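# Load a blank into the vise and sort parts

## Task

Put one plain gray aluminum blank flat on the two low parallel bars inside the open vise. The bars sit loose and must still be standing upright at the end. Push the blank's long side against the fixed jaw, which is the end block without hoses, and its short end against the work stop, the short rod between the jaws. Set every finished part flat in the black outfeed tray with its pocket facing up. Every other blank, aluminum or brass, must finish entirely on the infeed plate (the plate with short pins), not stacked on another blank and not resting on a pin. Each blank must finish in the same orientation it started in on the plate, or flipped upside down.

## Robot and tools

Robot: two Franka FR3 arms, left_arm and right_arm, each carrying a Robotiq 140 gripper and a wrist camera. The left gripper's fingers can fold at a hinge. A grip in the outer quarter of its pads, near the tips, squeezes normally. Deeper grips can be loose or can let go, and pressing its tips straight into a surface folds them quietly. The right gripper's fingers are rigid.

Frames: the scene frame has its origin on the table top, halfway between the two nominal bases. +z is up, +x points out over the table, and left_arm is on the +y side. Calibrated bases in the scene frame: left_arm at (+0.008, +0.343, +0.030) m, right_arm at (+0.048, -0.439, +0.030) m. Both are almost unrotated (yaw about -0.008 and -0.003). Each arm's end_effector_position (m) and end_effector_quat_wxyz are reported in that arm's own base frame. Fixed cameras and the table use the scene frame. The gripper's fingers point along its +z and close along its y. The reported point lies between the closed pads, and the tips reach roughly 33 mm beyond it. Printed poses can be wrong by a few cm.

Row layout, shared by execute_actions and move: one flat list of 20 numbers, each in [-1, 1], covering both arms even if only one moves. The first 10 are left_arm: 7 joint numbers, then gripper position, force_limit and speed. The next 10 are right_arm in the same layout. The joint order is elbow, waist, upper arm roll, shoulder, wrist pitch, forearm roll, wrist roll. Joint numbers are offsets, not poses. They count from that arm's Joint targets as they stood when the action or move began, not from the previous row, so sending the same offset twice moves the joint twice. Scale: 1.0 equals 1.427 rad for elbow, waist, upper arm roll and shoulder; 3.044 rad for forearm roll; 2.596 rad for wrist pitch; 3.91 rad for wrist roll. To hold an arm still, send 0 for its joints.

Stated joint ranges (rad): waist ±2.901, shoulder ±1.836, upper arm roll ±2.901, elbow -3.077 to -0.117, forearm roll ±2.876, wrist pitch 0.440 to 4.622, wrist roll ±3.051. Stay more than 0.05 rad inside them; crossing one is a torque fault. An action that asks for more than 0.018 rad past a limit is rejected for both arms.

Gripper numbers are absolute commands, not offsets. position: +1 is wide open (140 mm), about -0.8 brings the pads together, and -1 closes until something blocks them. force_limit, -1 to +1, gives roughly 14 N at -1, 40 N at 0 and 58 N at +1 for a slow close. Faster closes grip harder. speed: -1 is about 30 mm/s, 0 about 140, +1 about 250. To leave a gripper alone, repeat the last three numbers you sent for it, because 0 is itself a command.

Tools:
- execute_actions(actions, cameras): actions is a list of actions. Each action is a table of 1 to 15 rows, one row per 1/30 s control step; when the rows run out, the last row is held for the rest of the 15 steps. An empty list only reports the current state.
- move(target, speed, blend, blocking, cameras): target is one row, or a list of up to 15 rows, and every row counts from the same starting Joint targets. speed is the top joint speed in rad/s, 0.01 to 2, default 0.5; give one value, or one per target. blend, in rad, lets the path round off intermediate targets. blocking=false returns after about 0.5 s while the move keeps running. Gripper numbers for later targets are applied only after the arms stop at that target. Moves do not avoid obstacles or the other arm.
- wait(seconds 0 to 10): both arms hold their last command.
- stop(): brakes a running move. The fingers keep moving.
- zoom_image(camera, region [x0, y0, x1, y1]): camera is cam_high, cam_left_wrist or cam_right_wrist. The region is in image pixels and can be at most 504 by 504; the images are 896x504.
- clear_fault(arm): releases a torque or force fault that a result has already reported.
- read_manual(section): licence texts only.
- finished_scene(scene): scene is 1 or 2. Ends the current scene for good. Report done=true only if the goal really holds.

Reading results: Joint positions, Joint velocities, Joint targets (the base that the next offsets count from), Joint torques and External joint torques are listed per arm in the joint order above. object_status: 0 means still moving, 1 means blocked while opening, 2 means blocked while closing (a grip), 3 means it reached the command or the pads met. position_measured is in counts: 3 is open, about 139 is 60 mm, 200 is 20 mm, 230 is closed. To grip harder, raise force_limit and nudge position, for example from -1 to -0.98. Flange force is the gripper's push along its own axes, including the weight it holds. A move adds a "move:" line ending in done, off_target, moving, held or fault. "joint sent to its limit" and "joint command not followed" mark limited commands.

Cautions: any outside force of 40 N on an arm, or contact torque past a joint's limit (35, 35, 32, 30, 12, 12, 12 N m), stops that arm until clear_fault is called. Avoid collisions between the arms, slams, fast swings, drops, and releasing parts while they are moving. Do not squeeze hard on a part that is still resting on something. Nothing may leave the table. Keep the vise bars standing. Watch for MOTOR HOT lines, since holding loads or keeping an arm stretched out heats the motors. Thinking time runs the clock.

Each tool is called as name([rows], argument=value, ...), one row to a line, values as JSON.

## Session

execute_actions(actions=[])

Scene clock: 0.00 s.
left_arm: end_effector_position=(+0.1773, -0.2225, +0.2984) position_measured=3 object_status=3 end_effector_quat_wxyz=(-0.304, -0.357, +0.865, -0.182) | right_arm: end_effector_position=(+0.4602, +0.5841, +0.3235) position_measured=3 object_status=3 end_effector_quat_wxyz=(-0.361, +0.915, -0.176, -0.039)
Joint names: [elbow, waist, upper arm roll, shoulder, wrist pitch, forearm roll, wrist roll]
Joint positions: left_arm=[-2.711 -0.571 0.324 -0.837 1.675 -0.458 0.514] | right_arm=[-1.901 0.775 0.008 0.132 2.481 0.795 -0.941]
Joint velocities: within noise
Joint torques (N m): no reading
External joint torques (N m): no reading
Flange force (N): no reading
Joint targets: left_arm=[-2.711 -0.571 0.324 -0.837 1.675 -0.458 0.514] | right_arm=[-1.901 0.775 0.008 0.132 2.481 0.795 -0.941]
Tool commands: left_gripper/position=+1.0 left_gripper/force_limit=+1.0 left_gripper/speed=+1.0 right_gripper/position=+1.0 right_gripper/force_limit=+1.0 right_gripper/speed=+1.0

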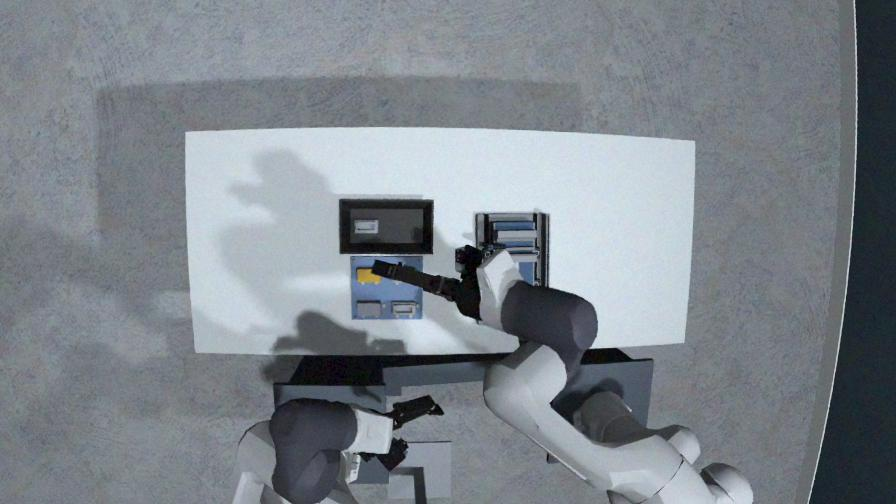

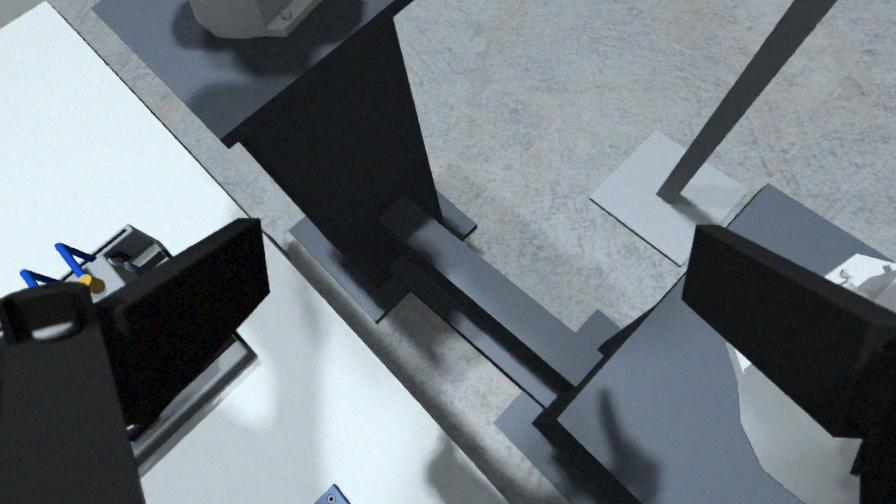

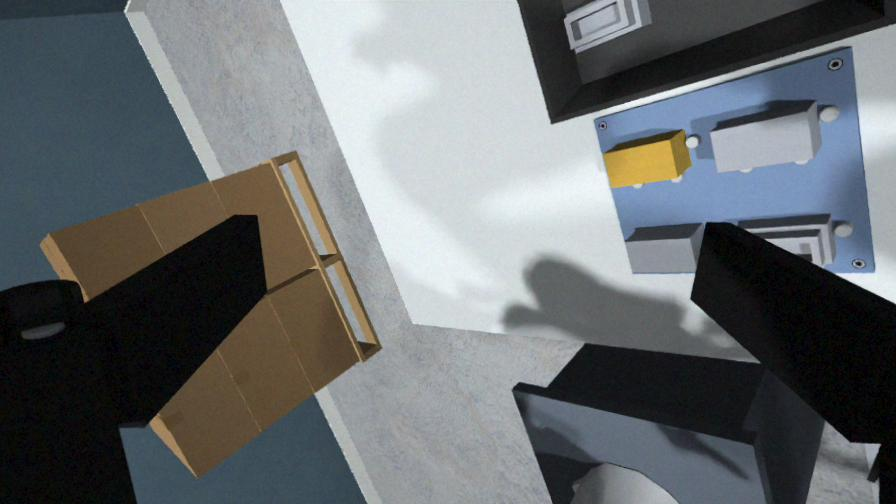

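zoom_image(camera="cam_high", region=[320, 180, 570, 340])

zoom_image(camera="cam_right_wrist", region=[500, 0, 896, 300])

zoom_image(camera="cam_left_wrist", region=[0, 150, 360, 504])

Scaled by 2.016 from the camera's 896x504 image, which has a finer 1280x720 frame.

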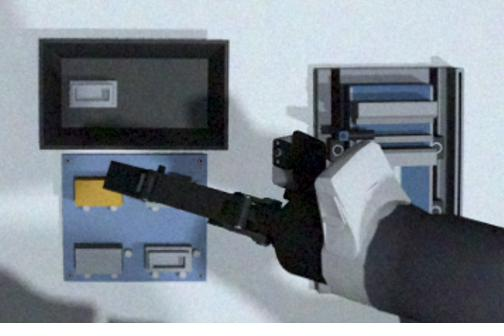

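Scaled by 1.273 from the camera's 896x504 image, which has a finer 1280x720 frame.

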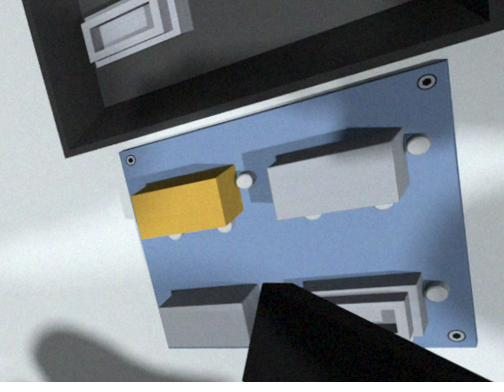

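Scaled by 1.400 from the camera's 896x504 image, which has a finer 1280x720 frame.

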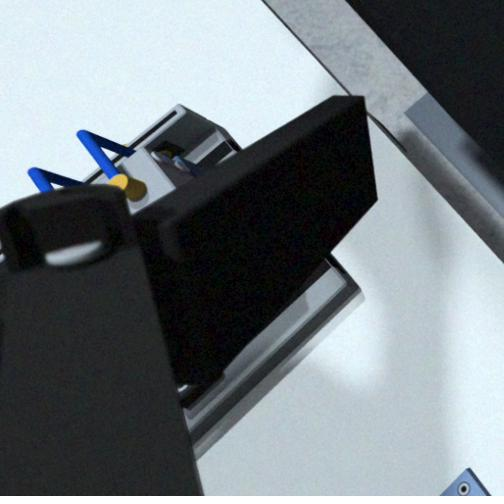

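move(target=[0, 0, 0, 0, 0, 0, 0, 1, 1, 1, -0.2796, -0.8935, -0.0056, -0.513, -0.3008, -0.2612, 0.4414, 1, 1, 1], speed=1.0)

Scene clock: 52.07 s.
left_arm: end_effector_position=(+0.1773, -0.2225, +0.2984) position_measured=3 object_status=3 end_effector_quat_wxyz=(-0.304, -0.357, +0.865, -0.182) | right_arm: end_effector_position=(+0.3260, -0.1772, +0.3551) position_measured=3 object_status=3 end_effector_quat_wxyz=(+0.003, -0.144, +0.990, +0.000)
Joint names: [elbow, waist, upper arm roll, shoulder, wrist pitch, forearm roll, wrist roll]
Joint positions: left_arm=[-2.711 -0.571 0.324 -0.837 1.675 -0.458 0.514] | right_arm=[-2.298 -0.498 -0.002 -0.599 1.704 0.003 0.78]
Joint velocities: left_arm=[within noise] | right_arm=[0.001 0 0 -0.001 -0.001 0 0.006]
Joint torques (N m): left_arm=[23.53 0.59 -3.8 -3.22 1.4 -0.67 -0.02] | right_arm=[25.77 -0.79 0.58 -11.62 2.22 0.39 0.14]
External joint torques (N m): left_arm=[0.21 0.58 1.01 -0.22 0.12 0.17 -0.03] | right_arm=[1.18 -0.85 0.97 -0.12 -0.29 -0.37 0.14]
Flange force (N): left_arm=[-1.7 1.5 -1.7] | right_arm=[-2.0 -0.9 -3.9]
Joint targets: left_arm=[-2.711 -0.571 0.324 -0.837 1.675 -0.458 0.514] | right_arm=[-2.300 -0.500 0.000 -0.600 1.700 0.000 0.785]
move: done
camera_calibration:
cam_left_wrist: T_world_to_cam=[[-0.72617, 0.680593, -0.09732, 0.316222], [0.662717, 0.655254, -0.362558, 0.144601], [-0.182985, -0.327775, -0.926866, 0.378952], [0, 0, 0, 1]] pos_world=[0.203144, -0.185757, 0.434439]
cam_right_wrist: T_world_to_cam=[[-0.302389, 0.953147, -0.00846492, 0.279914], [0.891032, 0.285815, 0.352665, -0.360988], [0.338561, 0.0990996, -0.935711, 0.374987], [0, 0, 0, 1]] pos_world=[0.279339, -0.200785, 0.480557]

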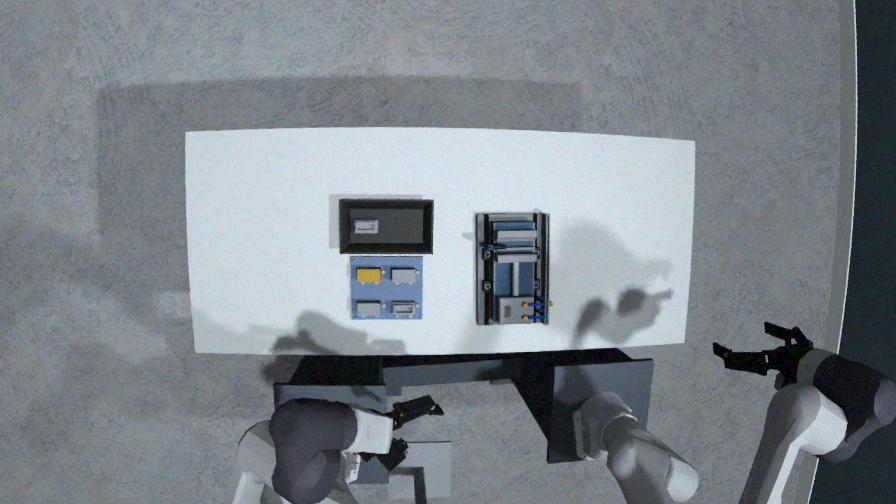

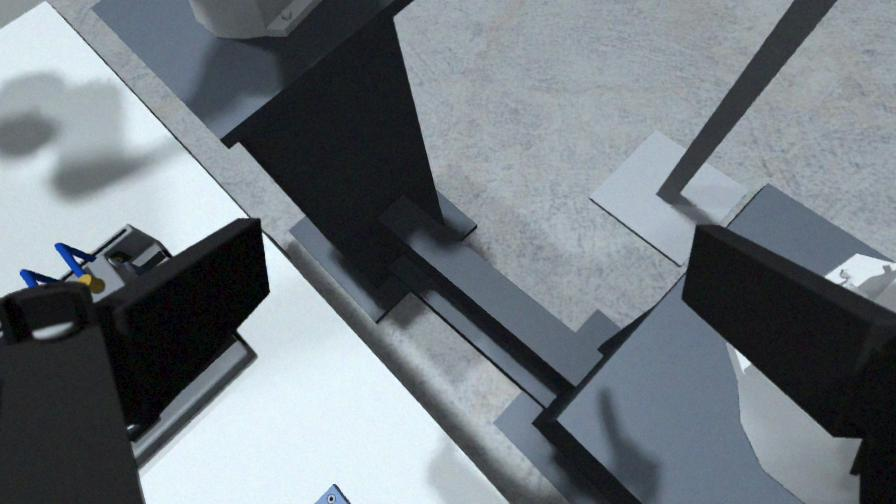

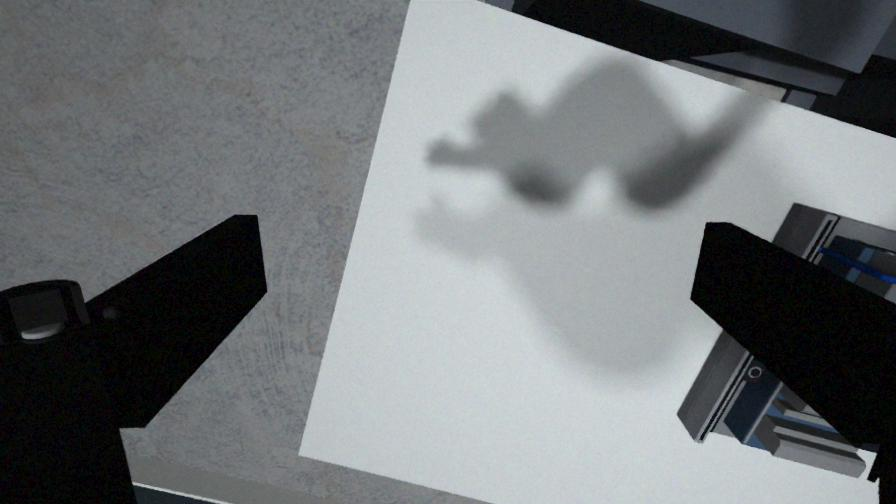

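zoom_image(camera="cam_high", region=[460, 200, 570, 335])

zoom_image(camera="cam_high", region=[330, 190, 440, 325])

Scaled by 3.733 from the camera's 896x504 image, which has a finer 1280x720 frame.

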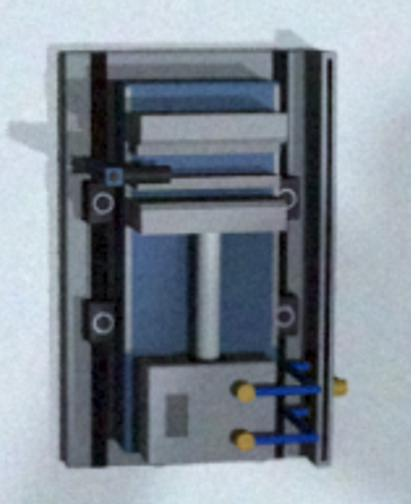

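Scaled by 3.733 from the camera's 896x504 image, which has a finer 1280x720 frame.

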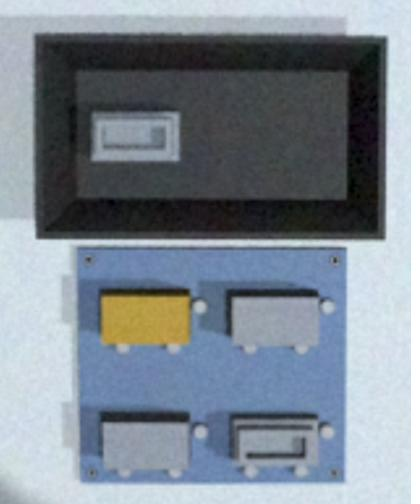

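move(target=[0.4653, 0.1472, -0.2270, 0.3849, 0.0324, 0.1505, 0.1739, 1, 1, 1, 0.3410, 0.7330, 0, 0.4180, 0.0424, 0, 0.3407, 1, 1, 1], speed=0.9)

Scene clock: 104.40 s.
left_arm: end_effector_position=(+0.4382, -0.1666, +0.3501) position_measured=3 object_status=3 end_effector_quat_wxyz=(-0.002, -0.010, +1.000, -0.002) | right_arm: end_effector_position=(+0.4785, +0.2917, +0.3197) position_measured=3 object_status=3 end_effector_quat_wxyz=(-0.002, -0.002, +1.000, +0.000)
Joint names: [elbow, waist, upper arm roll, shoulder, wrist pitch, forearm roll, wrist roll]
Joint positions: left_arm=[-2.048 -0.362 0.001 -0.29 1.757 -0.004 1.19] | right_arm=[-1.815 0.545 0.001 -0.005 1.806 0.002 2.113]
Joint velocities: left_arm=[within noise] | right_arm=[-0.001 0 -0.001 -0.001 -0.001 0 0.006]
Joint torques (N m): left_arm=[24.98 0.98 0.24 -21.72 2.77 1.18 0.18] | right_arm=[26.51 -0.21 0.38 -31.85 2.65 0.71 0.12]
External joint torques (N m): left_arm=[0.54 0.92 0.43 0.29 0.33 0.42 0.19] | right_arm=[1.8 -0.32 0.28 0.52 0.22 -0.15 0.12]
Flange force (N): left_arm=[-3.0 0.6 -0.6] | right_arm=[-7.0 4.4 -3.8]
Joint targets: left_arm=[-2.047 -0.361 0.000 -0.288 1.759 0.000 1.194] | right_arm=[-1.813 0.546 0.000 -0.004 1.810 0.000 2.118]
move: done
camera_calibration:
cam_left_wrist: T_world_to_cam=[[-0.0196082, 0.999805, -0.00218915, 0.182955], [0.941813, 0.0192057, 0.335587, -0.51891], [0.335564, 0.0045185, -0.942007, 0.32643], [0, 0, 0, 1]] pos_world=[0.382765, -0.174428, 0.482039]
cam_right_wrist: T_world_to_cam=[[-0.0215295, 0.999739, -0.00764991, -0.269468], [0.939223, 0.0228474, 0.342546, -0.561521], [0.342631, 0.00018986, -0.93947, 0.271873], [0, 0, 0, 1]] pos_world=[0.42844, 0.282176, 0.445702]

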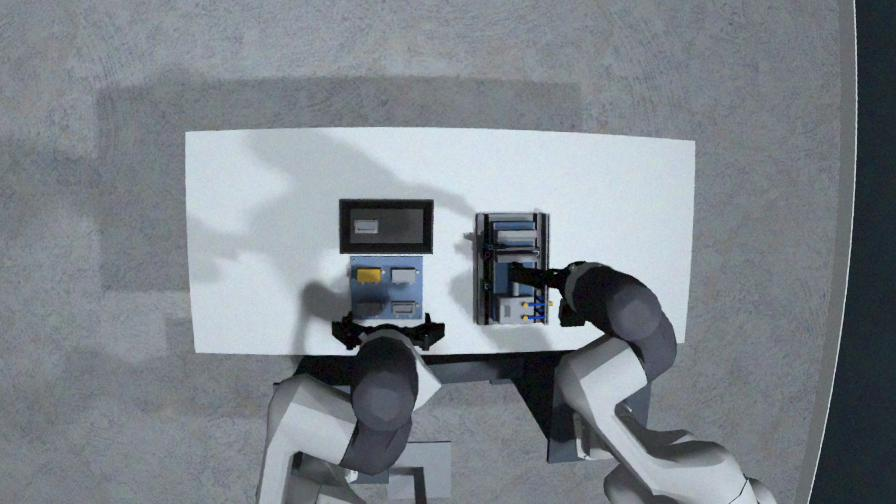

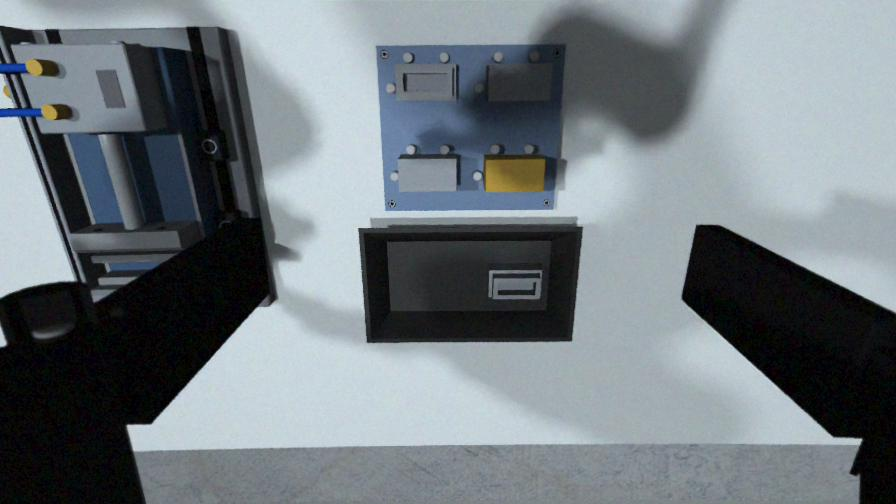

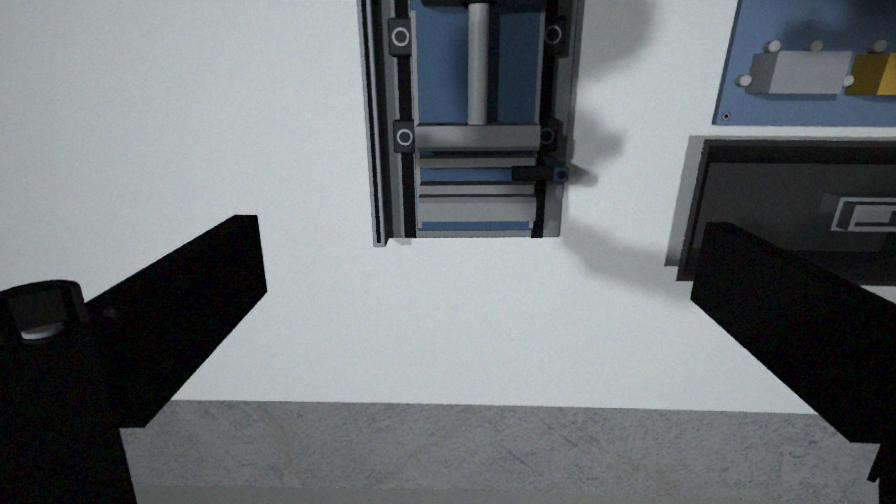

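zoom_image(camera="cam_right_wrist", region=[350, 90, 610, 250])

zoom_image(camera="cam_left_wrist", region=[350, 30, 600, 220])

zoom_image(camera="cam_left_wrist", region=[350, 200, 600, 350])

Scaled by 1.938 from the camera's 896x504 image, which has a finer 1280x720 frame.

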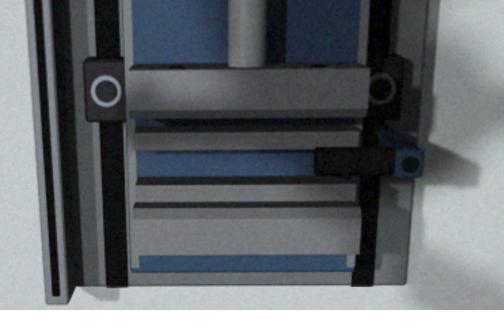

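Scaled by 2.016 from the camera's 896x504 image, which has a finer 1280x720 frame.

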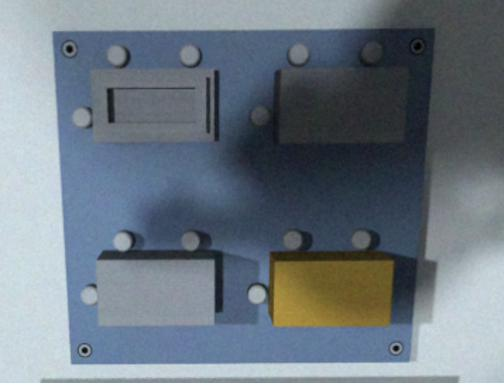

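Scaled by 2.016 from the camera's 896x504 image, which has a finer 1280x720 frame.

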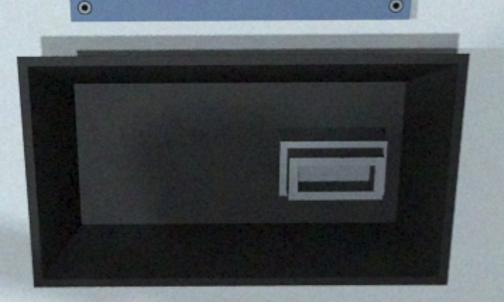

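zoom_image(camera="cam_right_wrist", region=[405, 110, 505, 180])

zoom_image(camera="cam_right_wrist", region=[400, 170, 580, 250])

zoom_image(camera="cam_right_wrist", region=[490, 110, 590, 210])

Scaled by 5.040 from the camera's 896x504 image, which has a finer 1280x720 frame.

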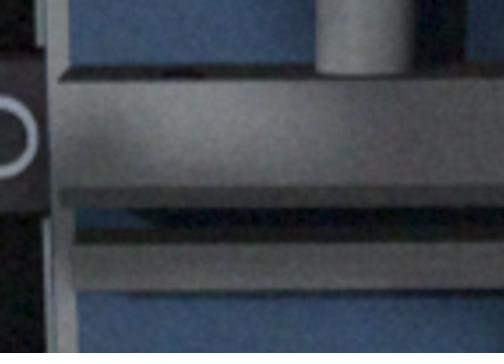

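Scaled by 2.800 from the camera's 896x504 image, which has a finer 1280x720 frame.

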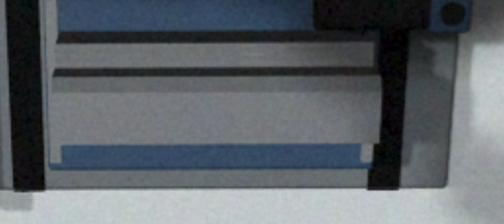

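Scaled by 5.040 from the camera's 896x504 image, which has a finer 1280x720 frame.

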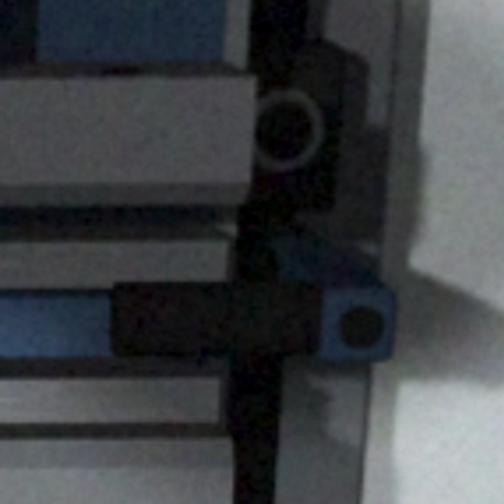

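zoom_image(camera="cam_left_wrist", region=[380, 45, 480, 115])

zoom_image(camera="cam_left_wrist", region=[470, 250, 570, 320])

zoom_image(camera="cam_right_wrist", region=[720, 10, 896, 130])

Scaled by 5.040 from the camera's 896x504 image, which has a finer 1280x720 frame.

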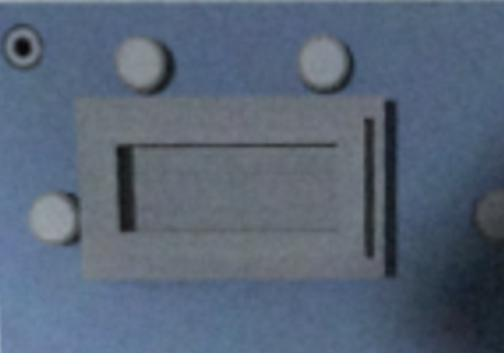

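Scaled by 5.040 from the camera's 896x504 image, which has a finer 1280x720 frame.

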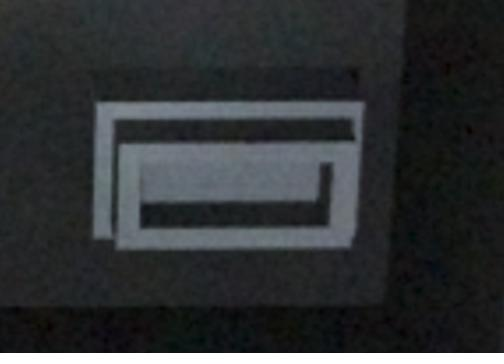

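Scaled by 2.864 from the camera's 896x504 image, which has a finer 1280x720 frame.

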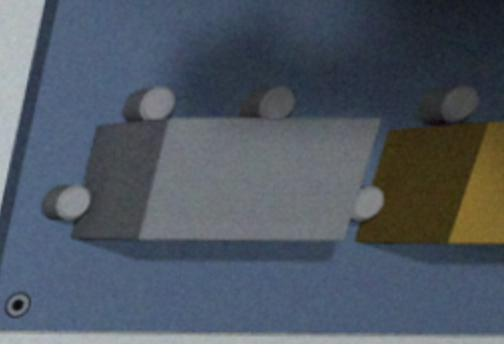

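move(target=[-0.3737, -0.0800, 0, 0.0402, 0.2275, 0, -0.0292, 0.43, -0.1, -0.5, -0.0659, -0.0020, 0, 0.0914, 0.0861, 0, -0.0026, 1, 1, 1], speed=0.8, cameras=["cam_left_wrist", "cam_right_wrist"])

Scene clock: 234.00 s.
left_arm: end_effector_position=(+0.3798, -0.1949, +0.1298) position_measured=75 object_status=3 end_effector_quat_wxyz=(-0.002, -0.007, +1.000, +0.000) | right_arm: end_effector_position=(+0.5032, +0.3062, +0.2194) position_measured=3 object_status=3 end_effector_quat_wxyz=(-0.002, -0.002, +1.000, +0.000)
Joint names: [elbow, waist, upper arm roll, shoulder, wrist pitch, forearm roll, wrist roll]
Joint positions: left_arm=[-2.579 -0.473 0 -0.229 2.347 -0.003 1.085] | right_arm=[-1.906 0.544 0.001 0.127 2.029 0.002 2.111]
Joint velocities: left_arm=[0 0 0 -0.001 0.003 0 -0.005] | right_arm=[within noise]
Joint torques (N m): left_arm=[21.47 0.18 0.59 -21.74 2.67 0.84 -0.19] | right_arm=[25.76 -0.8 0.67 -36.19 2.62 0.64 -0.27]
External joint torques (N m): left_arm=[-0.36 0.2 0.8 -0.13 0.22 0.29 -0.19] | right_arm=[1.38 -0.85 0.49 0.39 0.18 -0.15 -0.27]
Flange force (N): left_arm=[0.8 1.6 0.8] | right_arm=[-6.0 2.5 -1.5]
Joint targets: left_arm=[-2.580 -0.475 0.000 -0.231 2.350 0.000 1.080] | right_arm=[-1.907 0.543 0.000 0.126 2.034 0.000 2.107]
move: done
camera_calibration:
cam_left_wrist: T_world_to_cam=[[-0.0142094, 0.999899, 0.0000387321, 0.20729], [0.942057, 0.0133744, 0.335186, -0.390574], [0.335152, 0.00479928, -0.942152, 0.138814], [0, 0, 0, 1]] pos_world=[0.324365, -0.202712, 0.261691]
cam_right_wrist: T_world_to_cam=[[-0.0222617, 0.999721, -0.00789183, -0.283678], [0.939363, 0.0236183, 0.34211, -0.550844], [0.342201, 0.000202639, -0.939627, 0.169463], [0, 0, 0, 1]] pos_world=[0.453137, 0.296574, 0.345443]
Images, in order (width x height): cam_left_wrist 896x504, cam_right_wrist 896x504.

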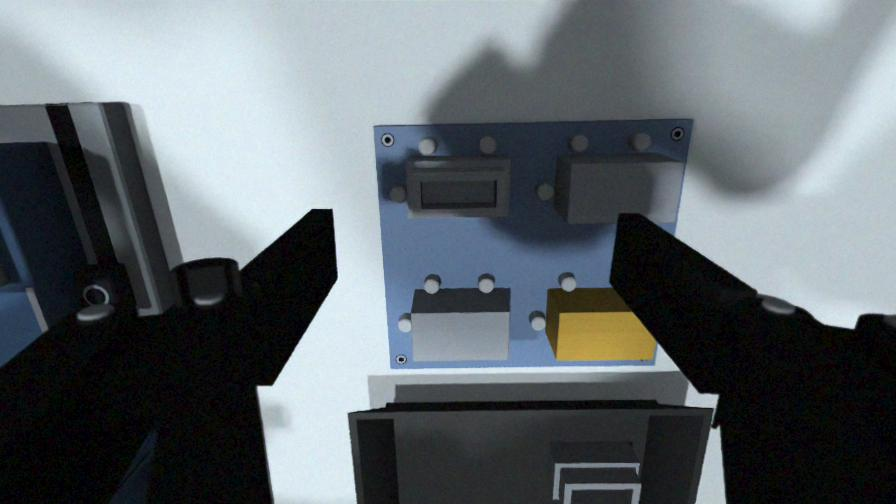

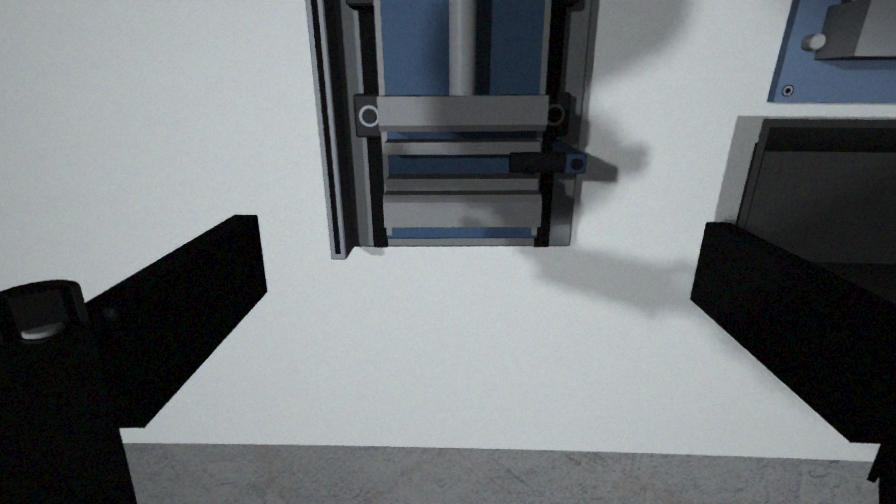

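zoom_image(camera="cam_left_wrist", region=[370, 110, 530, 230])

zoom_image(camera="cam_right_wrist", region=[370, 85, 600, 255])

zoom_image(camera="cam_left_wrist", region=[380, 240, 680, 400])

Scaled by 3.150 from the camera's 896x504 image, which has a finer 1280x720 frame.

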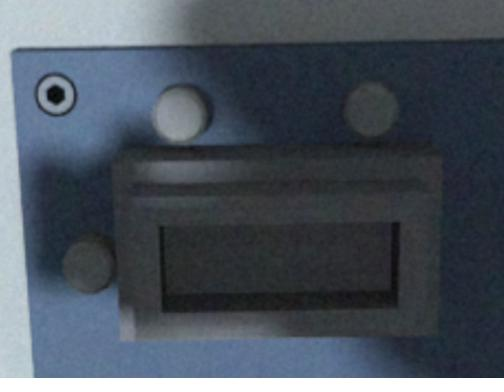

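Scaled by 2.191 from the camera's 896x504 image, which has a finer 1280x720 frame.

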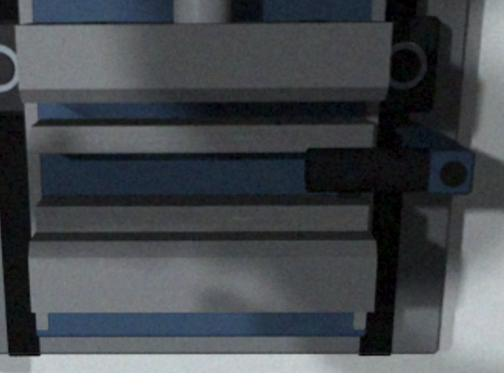

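Scaled by 1.680 from the camera's 896x504 image, which has a finer 1280x720 frame.

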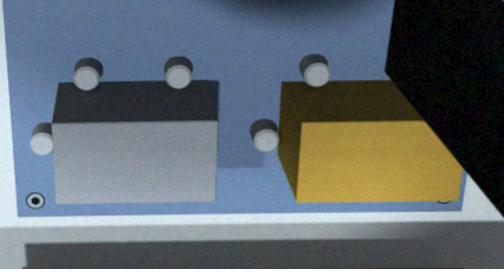

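move(target=[-0.01983, 0.00113, 0, 0.09433, 0.06275, 0, 0.0004, 0.233, -0.1, -0.5, 0, 0, 0, 0, 0, 0, 0, 1, 1, 1], speed=0.3, cameras=["cam_left_wrist"])

Scene clock: 298.20 s.
left_arm: end_effector_position=(+0.3847, -0.1973, +0.0757) position_measured=100 object_status=3 end_effector_quat_wxyz=(-0.001, -0.009, +1.000, -0.001) | right_arm: end_effector_position=(+0.5033, +0.3062, +0.2195) position_measured=3 object_status=3 end_effector_quat_wxyz=(-0.002, -0.003, +1.000, +0.000)
Joint names: [elbow, waist, upper arm roll, shoulder, wrist pitch, forearm roll, wrist roll]
Joint positions: left_arm=[-2.608 -0.473 0 -0.098 2.509 -0.003 1.083] | right_arm=[-1.906 0.544 0.001 0.127 2.03 0.002 2.11]
Joint velocities: left_arm=[0 0.001 0 0 0.004 0.001 0] | right_arm=[within noise]
Joint torques (N m): left_arm=[19.91 0.58 0.71 -23.8 2.68 0.73 -0.12] | right_arm=[25.73 -0.82 0.66 -36.2 2.58 0.65 -0.14]
External joint torques (N m): left_arm=[0.11 0.52 0.73 0.35 0.23 0.28 -0.12] | right_arm=[1.38 -0.99 0.37 0.35 0.14 -0.14 -0.14]
Flange force (N): left_arm=[-1.6 0.6 1.5] | right_arm=[-5.9 2.5 -1.6]
Joint targets: left_arm=[-2.608 -0.473 0.000 -0.096 2.512 0.000 1.082] | right_arm=[-1.907 0.543 0.000 0.126 2.034 0.000 2.107]
move: done
camera_calibration:
cam_left_wrist: T_world_to_cam=[[-0.016446, 0.999865, -0.000489397, 0.210585], [0.941339, 0.0156484, 0.337098, -0.376463], [0.33706, 0.00508324, -0.941469, 0.0855523], [0, 0, 0, 1]] pos_world=[0.329006, -0.2051, 0.207553]
Images, in order (width x height): cam_left_wrist 896x504.

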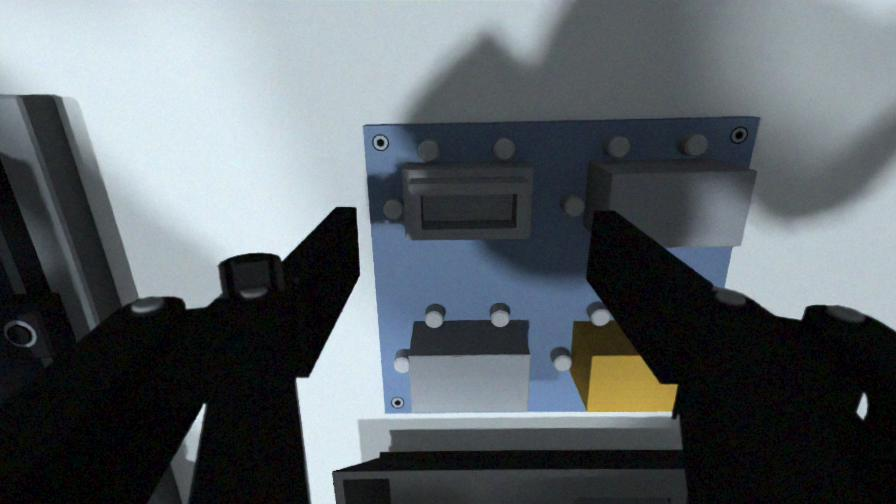

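zoom_image(camera="cam_left_wrist", region=[375, 120, 555, 260])

zoom_image(camera="cam_left_wrist", region=[300, 190, 660, 390])

Scaled by 2.800 from the camera's 896x504 image, which has a finer 1280x720 frame.

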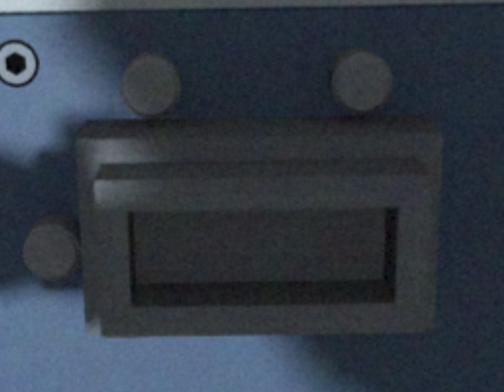

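Scaled by 1.400 from the camera's 896x504 image, which has a finer 1280x720 frame.

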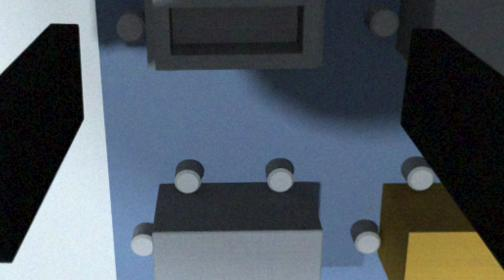

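move(target=[-0.00919, -0.00213, 0, 0.05352, 0.03447, 0, -0.00461, 0.233, -0.1, -0.5, 0, 0, 0, 0, 0, 0, 0, 1, 1, 1], speed=0.2, cameras=["cam_left_wrist"])

Scene clock: 342.90 s.
left_arm: end_effector_position=(+0.3845, -0.1977, +0.0458) position_measured=100 object_status=3 end_effector_quat_wxyz=(-0.001, -0.016, +1.000, -0.001) | right_arm: end_effector_position=(+0.5034, +0.3062, +0.2195) position_measured=3 object_status=3 end_effector_quat_wxyz=(-0.002, -0.003, +1.000, +0.000)
Joint names: [elbow, waist, upper arm roll, shoulder, wrist pitch, forearm roll, wrist roll]
Joint positions: left_arm=[-2.621 -0.475 0 -0.022 2.599 -0.003 1.068] | right_arm=[-1.906 0.544 0.001 0.127 2.03 0.002 2.11]
Joint velocities: left_arm=[0.001 0.002 0 0 0.004 0 -0.004] | right_arm=[within noise]
Joint torques (N m): left_arm=[18.57 0.17 0.75 -25.11 2.78 0.67 -0.18] | right_arm=[25.81 -0.72 0.66 -36.18 2.59 0.65 -0.18]
External joint torques (N m): left_arm=[0.05 0.18 0.77 0.48 0.33 0.27 -0.18] | right_arm=[1.37 -0.59 0.65 0.51 0.13 -0.13 -0.18]
Flange force (N): left_arm=[-1.4 0.1 2.2] | right_arm=[-6.0 3.2 -1.5]
Joint targets: left_arm=[-2.621 -0.476 0.000 -0.020 2.602 0.000 1.064] | right_arm=[-1.907 0.543 0.000 0.126 2.034 0.000 2.107]
move: done
camera_calibration:
cam_left_wrist: T_world_to_cam=[[-0.0304331, 0.999537, -0.000328108, 0.216339], [0.940919, 0.0287591, 0.337409, -0.363488], [0.337262, 0.00995966, -0.941358, 0.058329], [0, 0, 0, 1]] pos_world=[0.328925, -0.206366, 0.177624]
Images, in order (width x height): cam_left_wrist 896x504.

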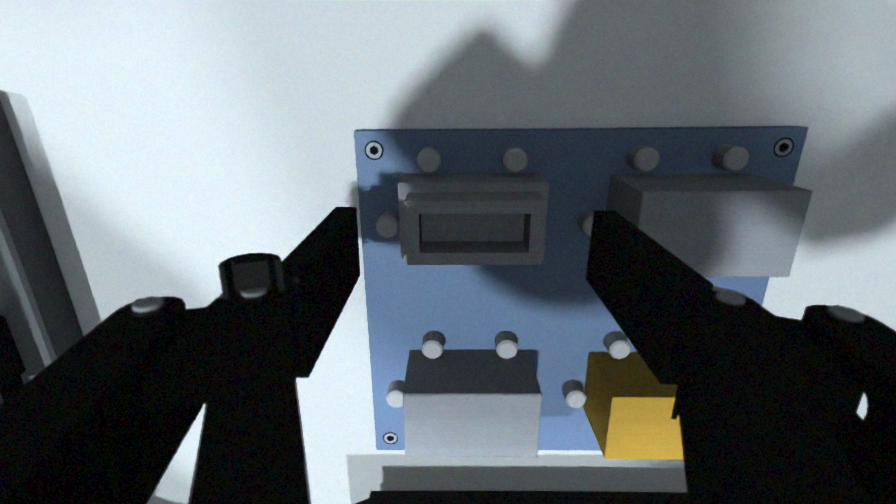

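zoom_image(camera="cam_left_wrist", region=[370, 140, 580, 290])

Scaled by 2.400 from the camera's 896x504 image, which has a finer 1280x720 frame.

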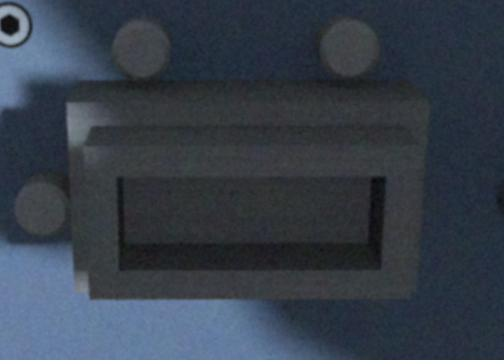

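move([
  [-0.00237, 0, 0, 0.03076, 0.01821, 0, 0, 0.233, -0.1, -0.5, 0, 0, 0, 0, 0, 0, 0, 1, 1, 1],
  [-0.00237, 0, 0, 0.03076, 0.01821, 0, 0, -1, -0.1, -1, 0, 0, 0, 0, 0, 0, 0, 1, 1, 1],
], speed=0.1, cameras=["cam_left_wrist"])

Scene clock: 364.43 s.
left_arm: end_effector_position=(+0.3860, -0.1982, +0.0307) position_measured=153 object_status=0 end_effector_quat_wxyz=(+0.001, -0.016, +1.000, -0.001) | right_arm: end_effector_position=(+0.5034, +0.3062, +0.2195) position_measured=3 object_status=3 end_effector_quat_wxyz=(-0.002, -0.003, +1.000, +0.000)
Joint names: [elbow, waist, upper arm roll, shoulder, wrist pitch, forearm roll, wrist roll]
Joint positions: left_arm=[-2.623 -0.475 0.001 0.021 2.648 -0.003 1.067] | right_arm=[-1.906 0.544 0.001 0.127 2.03 0.002 2.11]
Joint velocities: within noise
Joint torques (N m): left_arm=[17.1 0.29 0.59 -25.14 2.58 0.55 -0.15] | right_arm=[25.78 -0.74 0.69 -36.22 2.57 0.64 -0.24]
External joint torques (N m): left_arm=[-0.73 0.3 0.58 1.2 0.12 0.18 -0.15] | right_arm=[1.43 -0.73 0.57 0.35 0.13 -0.14 -0.24]
Flange force (N): left_arm=[-0.7 0.4 3.8] | right_arm=[-6.0 2.8 -1.8]
Joint targets: left_arm=[-2.625 -0.476 0.000 0.024 2.649 0.000 1.064] | right_arm=[-1.907 0.543 0.000 0.126 2.034 0.000 2.107]
move: done
camera_calibration:
cam_left_wrist: T_world_to_cam=[[-0.031765, 0.999493, -0.00196919, 0.217455], [0.939604, 0.0305333, 0.340898, -0.359004], [0.340786, 0.00897839, -0.940098, 0.0420254], [0, 0, 0, 1]] pos_world=[0.329908, -0.20676, 0.16232]
Images, in order (width x height): cam_left_wrist 896x504.

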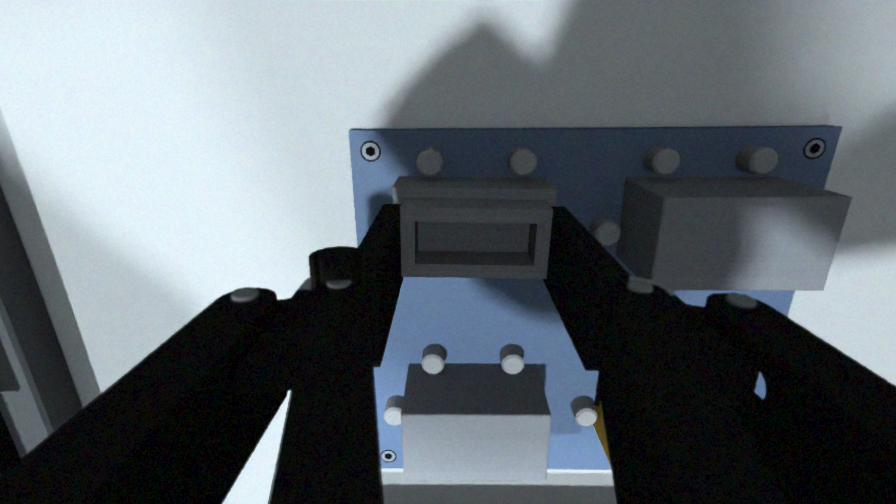

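zoom_image(camera="cam_left_wrist", region=[360, 160, 600, 310])

wait(seconds=0.3, cameras=[])

Scaled by 2.100 from the camera's 896x504 image, which has a finer 1280x720 frame.

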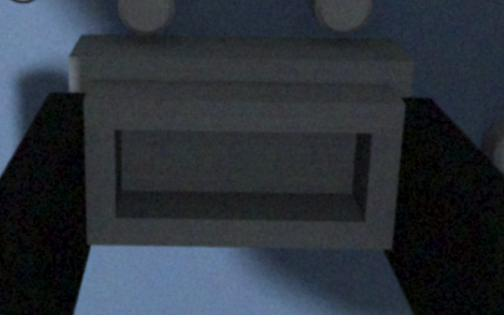

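Scene clock: 366.57 s.
left_arm: end_effector_position=(+0.3860, -0.1982, +0.0307) position_measured=153 object_status=2 end_effector_quat_wxyz=(+0.001, -0.016, +1.000, -0.001) | right_arm: end_effector_position=(+0.5034, +0.3062, +0.2195) position_measured=3 object_status=3 end_effector_quat_wxyz=(-0.002, -0.003, +1.000, +0.000)
Joint names: [elbow, waist, upper arm roll, shoulder, wrist pitch, forearm roll, wrist roll]
Joint positions: left_arm=[-2.623 -0.475 0.001 0.021 2.648 -0.003 1.067] | right_arm=[-1.906 0.544 0.001 0.127 2.03 0.002 2.11]
Joint velocities: within noise
Joint torques (N m): left_arm=[17.23 0.3 0.65 -25.21 2.57 0.54 -0.21] | right_arm=[25.73 -0.67 0.66 -36.23 2.56 0.65 -0.24]
External joint torques (N m): left_arm=[-0.6 0.29 0.61 1.15 0.11 0.17 -0.21] | right_arm=[1.44 -0.74 0.46 0.28 0.13 -0.14 -0.24]
Flange force (N): left_arm=[-0.9 0.1 3.6] | right_arm=[-5.9 2.6 -1.8]
Joint targets: left_arm=[-2.625 -0.476 0.000 0.024 2.649 0.000 1.064] | right_arm=[-1.907 0.543 0.000 0.126 2.034 0.000 2.107]
Tool commands: left_gripper/position=-1.0 left_gripper/force_limit=-0.1 left_gripper/speed=-1.0 right_gripper/position=+1.0 right_gripper/force_limit=+1.0 right_gripper/speed=+1.0
wait: 0.30 s; at rest from the start
No camera images: "cameras" was empty.

move([
  [0.02885, 0, 0, -0.14004, -0.09284, 0, 0, -1, -0.1, -1, 0, 0, 0, 0, 0, 0, 0, 1, 1, 1],
  [0.52644, 0.12447, 0, 0.23512, -0.16013, 0, 0.04543, -1, -0.1, -1, 0, 0, 0, 0, 0, 0, 0, 1, 1, 1],
], speed=[0.25, 0.5], blend=[0.04, 0], cameras=["cam_left_wrist"])

Scene clock: 401.80 s.
left_arm: end_effector_position=(+0.6012, -0.1861, +0.1093) position_measured=153 object_status=2 end_effector_quat_wxyz=(-0.001, -0.018, +1.000, -0.001) | right_arm: end_effector_position=(+0.5035, +0.3062, +0.2195) position_measured=3 object_status=3 end_effector_quat_wxyz=(-0.002, -0.003, +1.000, +0.000)
Joint names: [elbow, waist, upper arm roll, shoulder, wrist pitch, forearm roll, wrist roll]
Joint positions: left_arm=[-1.876 -0.3 0 0.359 2.235 -0.003 1.236] | right_arm=[-1.906 0.544 0.001 0.127 2.03 0.002 2.11]
Joint velocities: left_arm=[0.001 0.001 -0.001 0.002 -0.001 0 0.007] | right_arm=[within noise]
Joint torques (N m): left_arm=[23.92 0.7 0.91 -42.56 2.48 0.77 0.19] | right_arm=[25.75 -0.73 0.64 -36.24 2.52 0.65 -0.21]
External joint torques (N m): left_arm=[0.97 0.62 0.52 -0.12 0.03 0.16 0.19] | right_arm=[1.43 -0.72 0.52 0.26 0.08 -0.14 -0.21]
Flange force (N): left_arm=[-4.0 -0.1 -0.8] | right_arm=[-5.8 2.7 -1.9]
Joint targets: left_arm=[-1.874 -0.299 0.000 0.359 2.234 0.000 1.241] | right_arm=[-1.907 0.543 0.000 0.126 2.034 0.000 2.107]
move: done
camera_calibration:
cam_left_wrist: T_world_to_cam=[[-0.0360608, 0.999349, -0.000873762, 0.214708], [0.940683, 0.034239, 0.337555, -0.587974], [0.337365, 0.0113506, -0.941306, 0.0451357], [0, 0, 0, 1]] pos_world=[0.545613, -0.194949, 0.241148]
Images, in order (width x height): cam_left_wrist 896x504.

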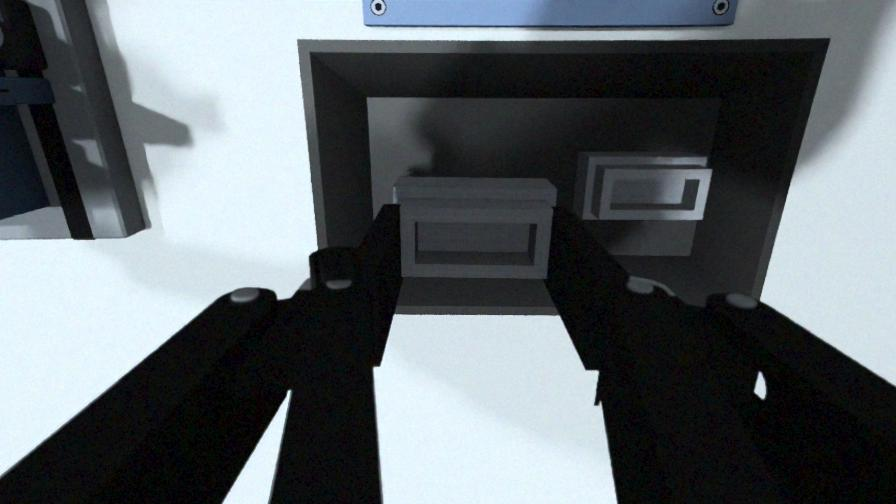

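move(target=[-0.02444, 0, 0, 0.08671, 0.0611, 0, 0, -1, -0.1, -1, 0, 0, 0, 0, 0, 0, 0, 1, 1, 1], speed=0.1, cameras=["cam_left_wrist"])

Scene clock: 413.53 s.
left_arm: end_effector_position=(+0.6025, -0.1863, +0.0343) position_measured=153 object_status=2 end_effector_quat_wxyz=(+0.000, -0.017, +1.000, -0.001) | right_arm: end_effector_position=(+0.5035, +0.3062, +0.2195) position_measured=3 object_status=3 end_effector_quat_wxyz=(-0.002, -0.003, +1.000, +0.000)
Joint names: [elbow, waist, upper arm roll, shoulder, wrist pitch, forearm roll, wrist roll]
Joint positions: left_arm=[-1.907 -0.3 0 0.479 2.387 -0.003 1.239] | right_arm=[-1.907 0.544 0.001 0.127 2.03 0.002 2.11]
Joint velocities: left_arm=[-0.001 0 -0.001 0.002 0.005 -0.001 0.001] | right_arm=[within noise]
Joint torques (N m): left_arm=[20.6 0.68 1.16 -41.56 3.13 0.7 0.06] | right_arm=[25.78 -0.66 0.68 -36.16 2.54 0.64 -0.21]
External joint torques (N m): left_arm=[-0.75 0.68 0.74 2.59 0.68 0.16 0.06] | right_arm=[1.4 -0.48 0.72 0.42 0.09 -0.14 -0.21]
Flange force (N): left_arm=[-2.5 0.4 6.0] | right_arm=[-5.9 3.2 -1.7]
Joint targets: left_arm=[-1.909 -0.299 0.000 0.483 2.392 0.000 1.241] | right_arm=[-1.907 0.543 0.000 0.126 2.034 0.000 2.107]
move: done
camera_calibration:
cam_left_wrist: T_world_to_cam=[[-0.0336466, 0.999433, -0.00109416, 0.213497], [0.940197, 0.0320236, 0.339123, -0.564053], [0.338966, 0.0103816, -0.940741, -0.0271343], [0, 0, 0, 1]] pos_world=[0.546702, -0.195031, 0.165991]
Images, in order (width x height): cam_left_wrist 896x504.

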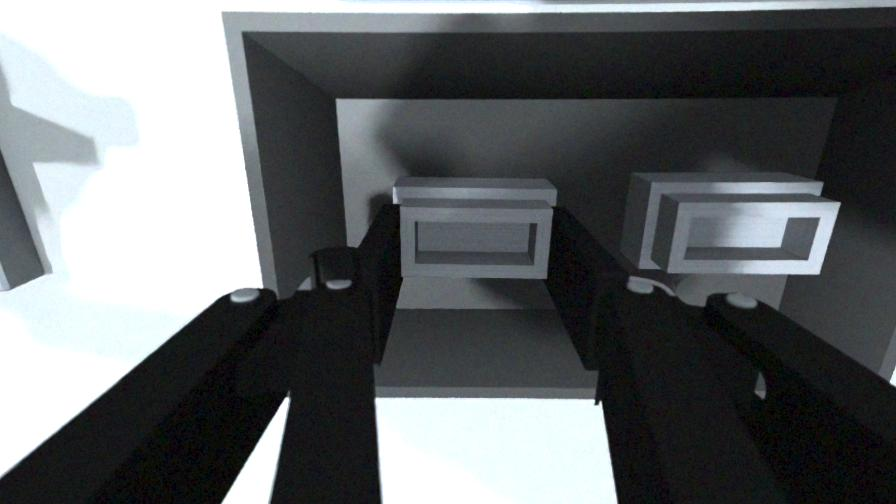

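execute_actions(actions=[], cameras=["cam_left_wrist"])

Scene clock: 436.83 s.
left_arm: end_effector_position=(+0.6027, -0.1864, +0.0343) position_measured=153 object_status=2 end_effector_quat_wxyz=(+0.001, -0.017, +1.000, -0.001) | right_arm: end_effector_position=(+0.5035, +0.3062, +0.2195) position_measured=3 object_status=3 end_effector_quat_wxyz=(-0.002, -0.003, +1.000, +0.000)
Joint names: [elbow, waist, upper arm roll, shoulder, wrist pitch, forearm roll, wrist roll]
Joint positions: left_arm=[-1.907 -0.3 0 0.479 2.388 -0.003 1.24] | right_arm=[-1.907 0.544 0.001 0.127 2.03 0.002 2.11]
Joint velocities: within noise
Joint torques (N m): left_arm=[20.69 0.66 1.22 -41.87 3.11 0.69 0.02] | right_arm=[25.74 -0.65 0.69 -36.13 2.54 0.66 -0.19]
External joint torques (N m): left_arm=[-0.59 0.65 0.79 2.18 0.68 0.16 0.02] | right_arm=[1.35 -0.65 0.56 0.49 0.1 -0.13 -0.19]
Flange force (N): left_arm=[-2.1 0.4 5.2] | right_arm=[-6.0 3.0 -1.6]
Joint targets: left_arm=[-1.909 -0.299 0.000 0.483 2.392 0.000 1.241] | right_arm=[-1.907 0.543 0.000 0.126 2.034 0.000 2.107]
Tool commands: left_gripper/position=-1.0 left_gripper/force_limit=-0.1 left_gripper/speed=-1.0 right_gripper/position=+1.0 right_gripper/force_limit=+1.0 right_gripper/speed=+1.0
camera_calibration:
cam_left_wrist: T_world_to_cam=[[-0.0331439, 0.99945, -0.00131943, 0.213271], [0.939986, 0.0316204, 0.339743, -0.564205], [0.339598, 0.0100202, -0.940517, -0.0276566], [0, 0, 0, 1]] pos_world=[0.546806, -0.195036, 0.165955]
Images, in order (width x height): cam_left_wrist 896x504.

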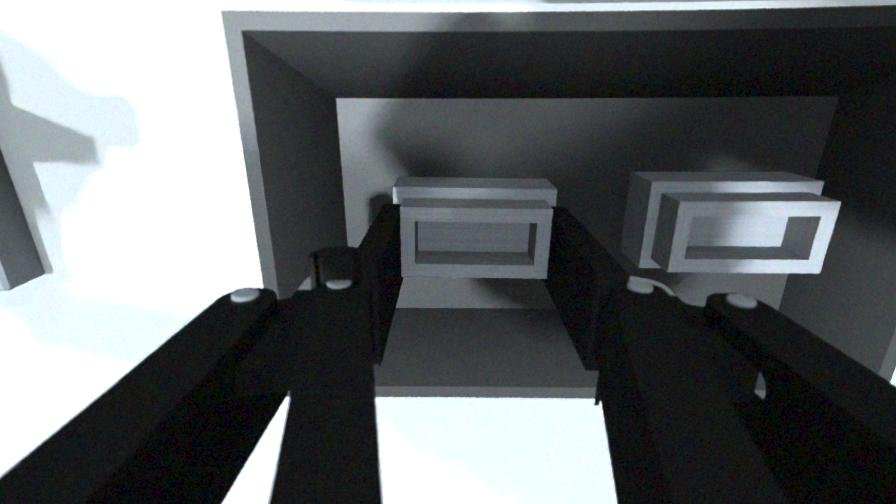

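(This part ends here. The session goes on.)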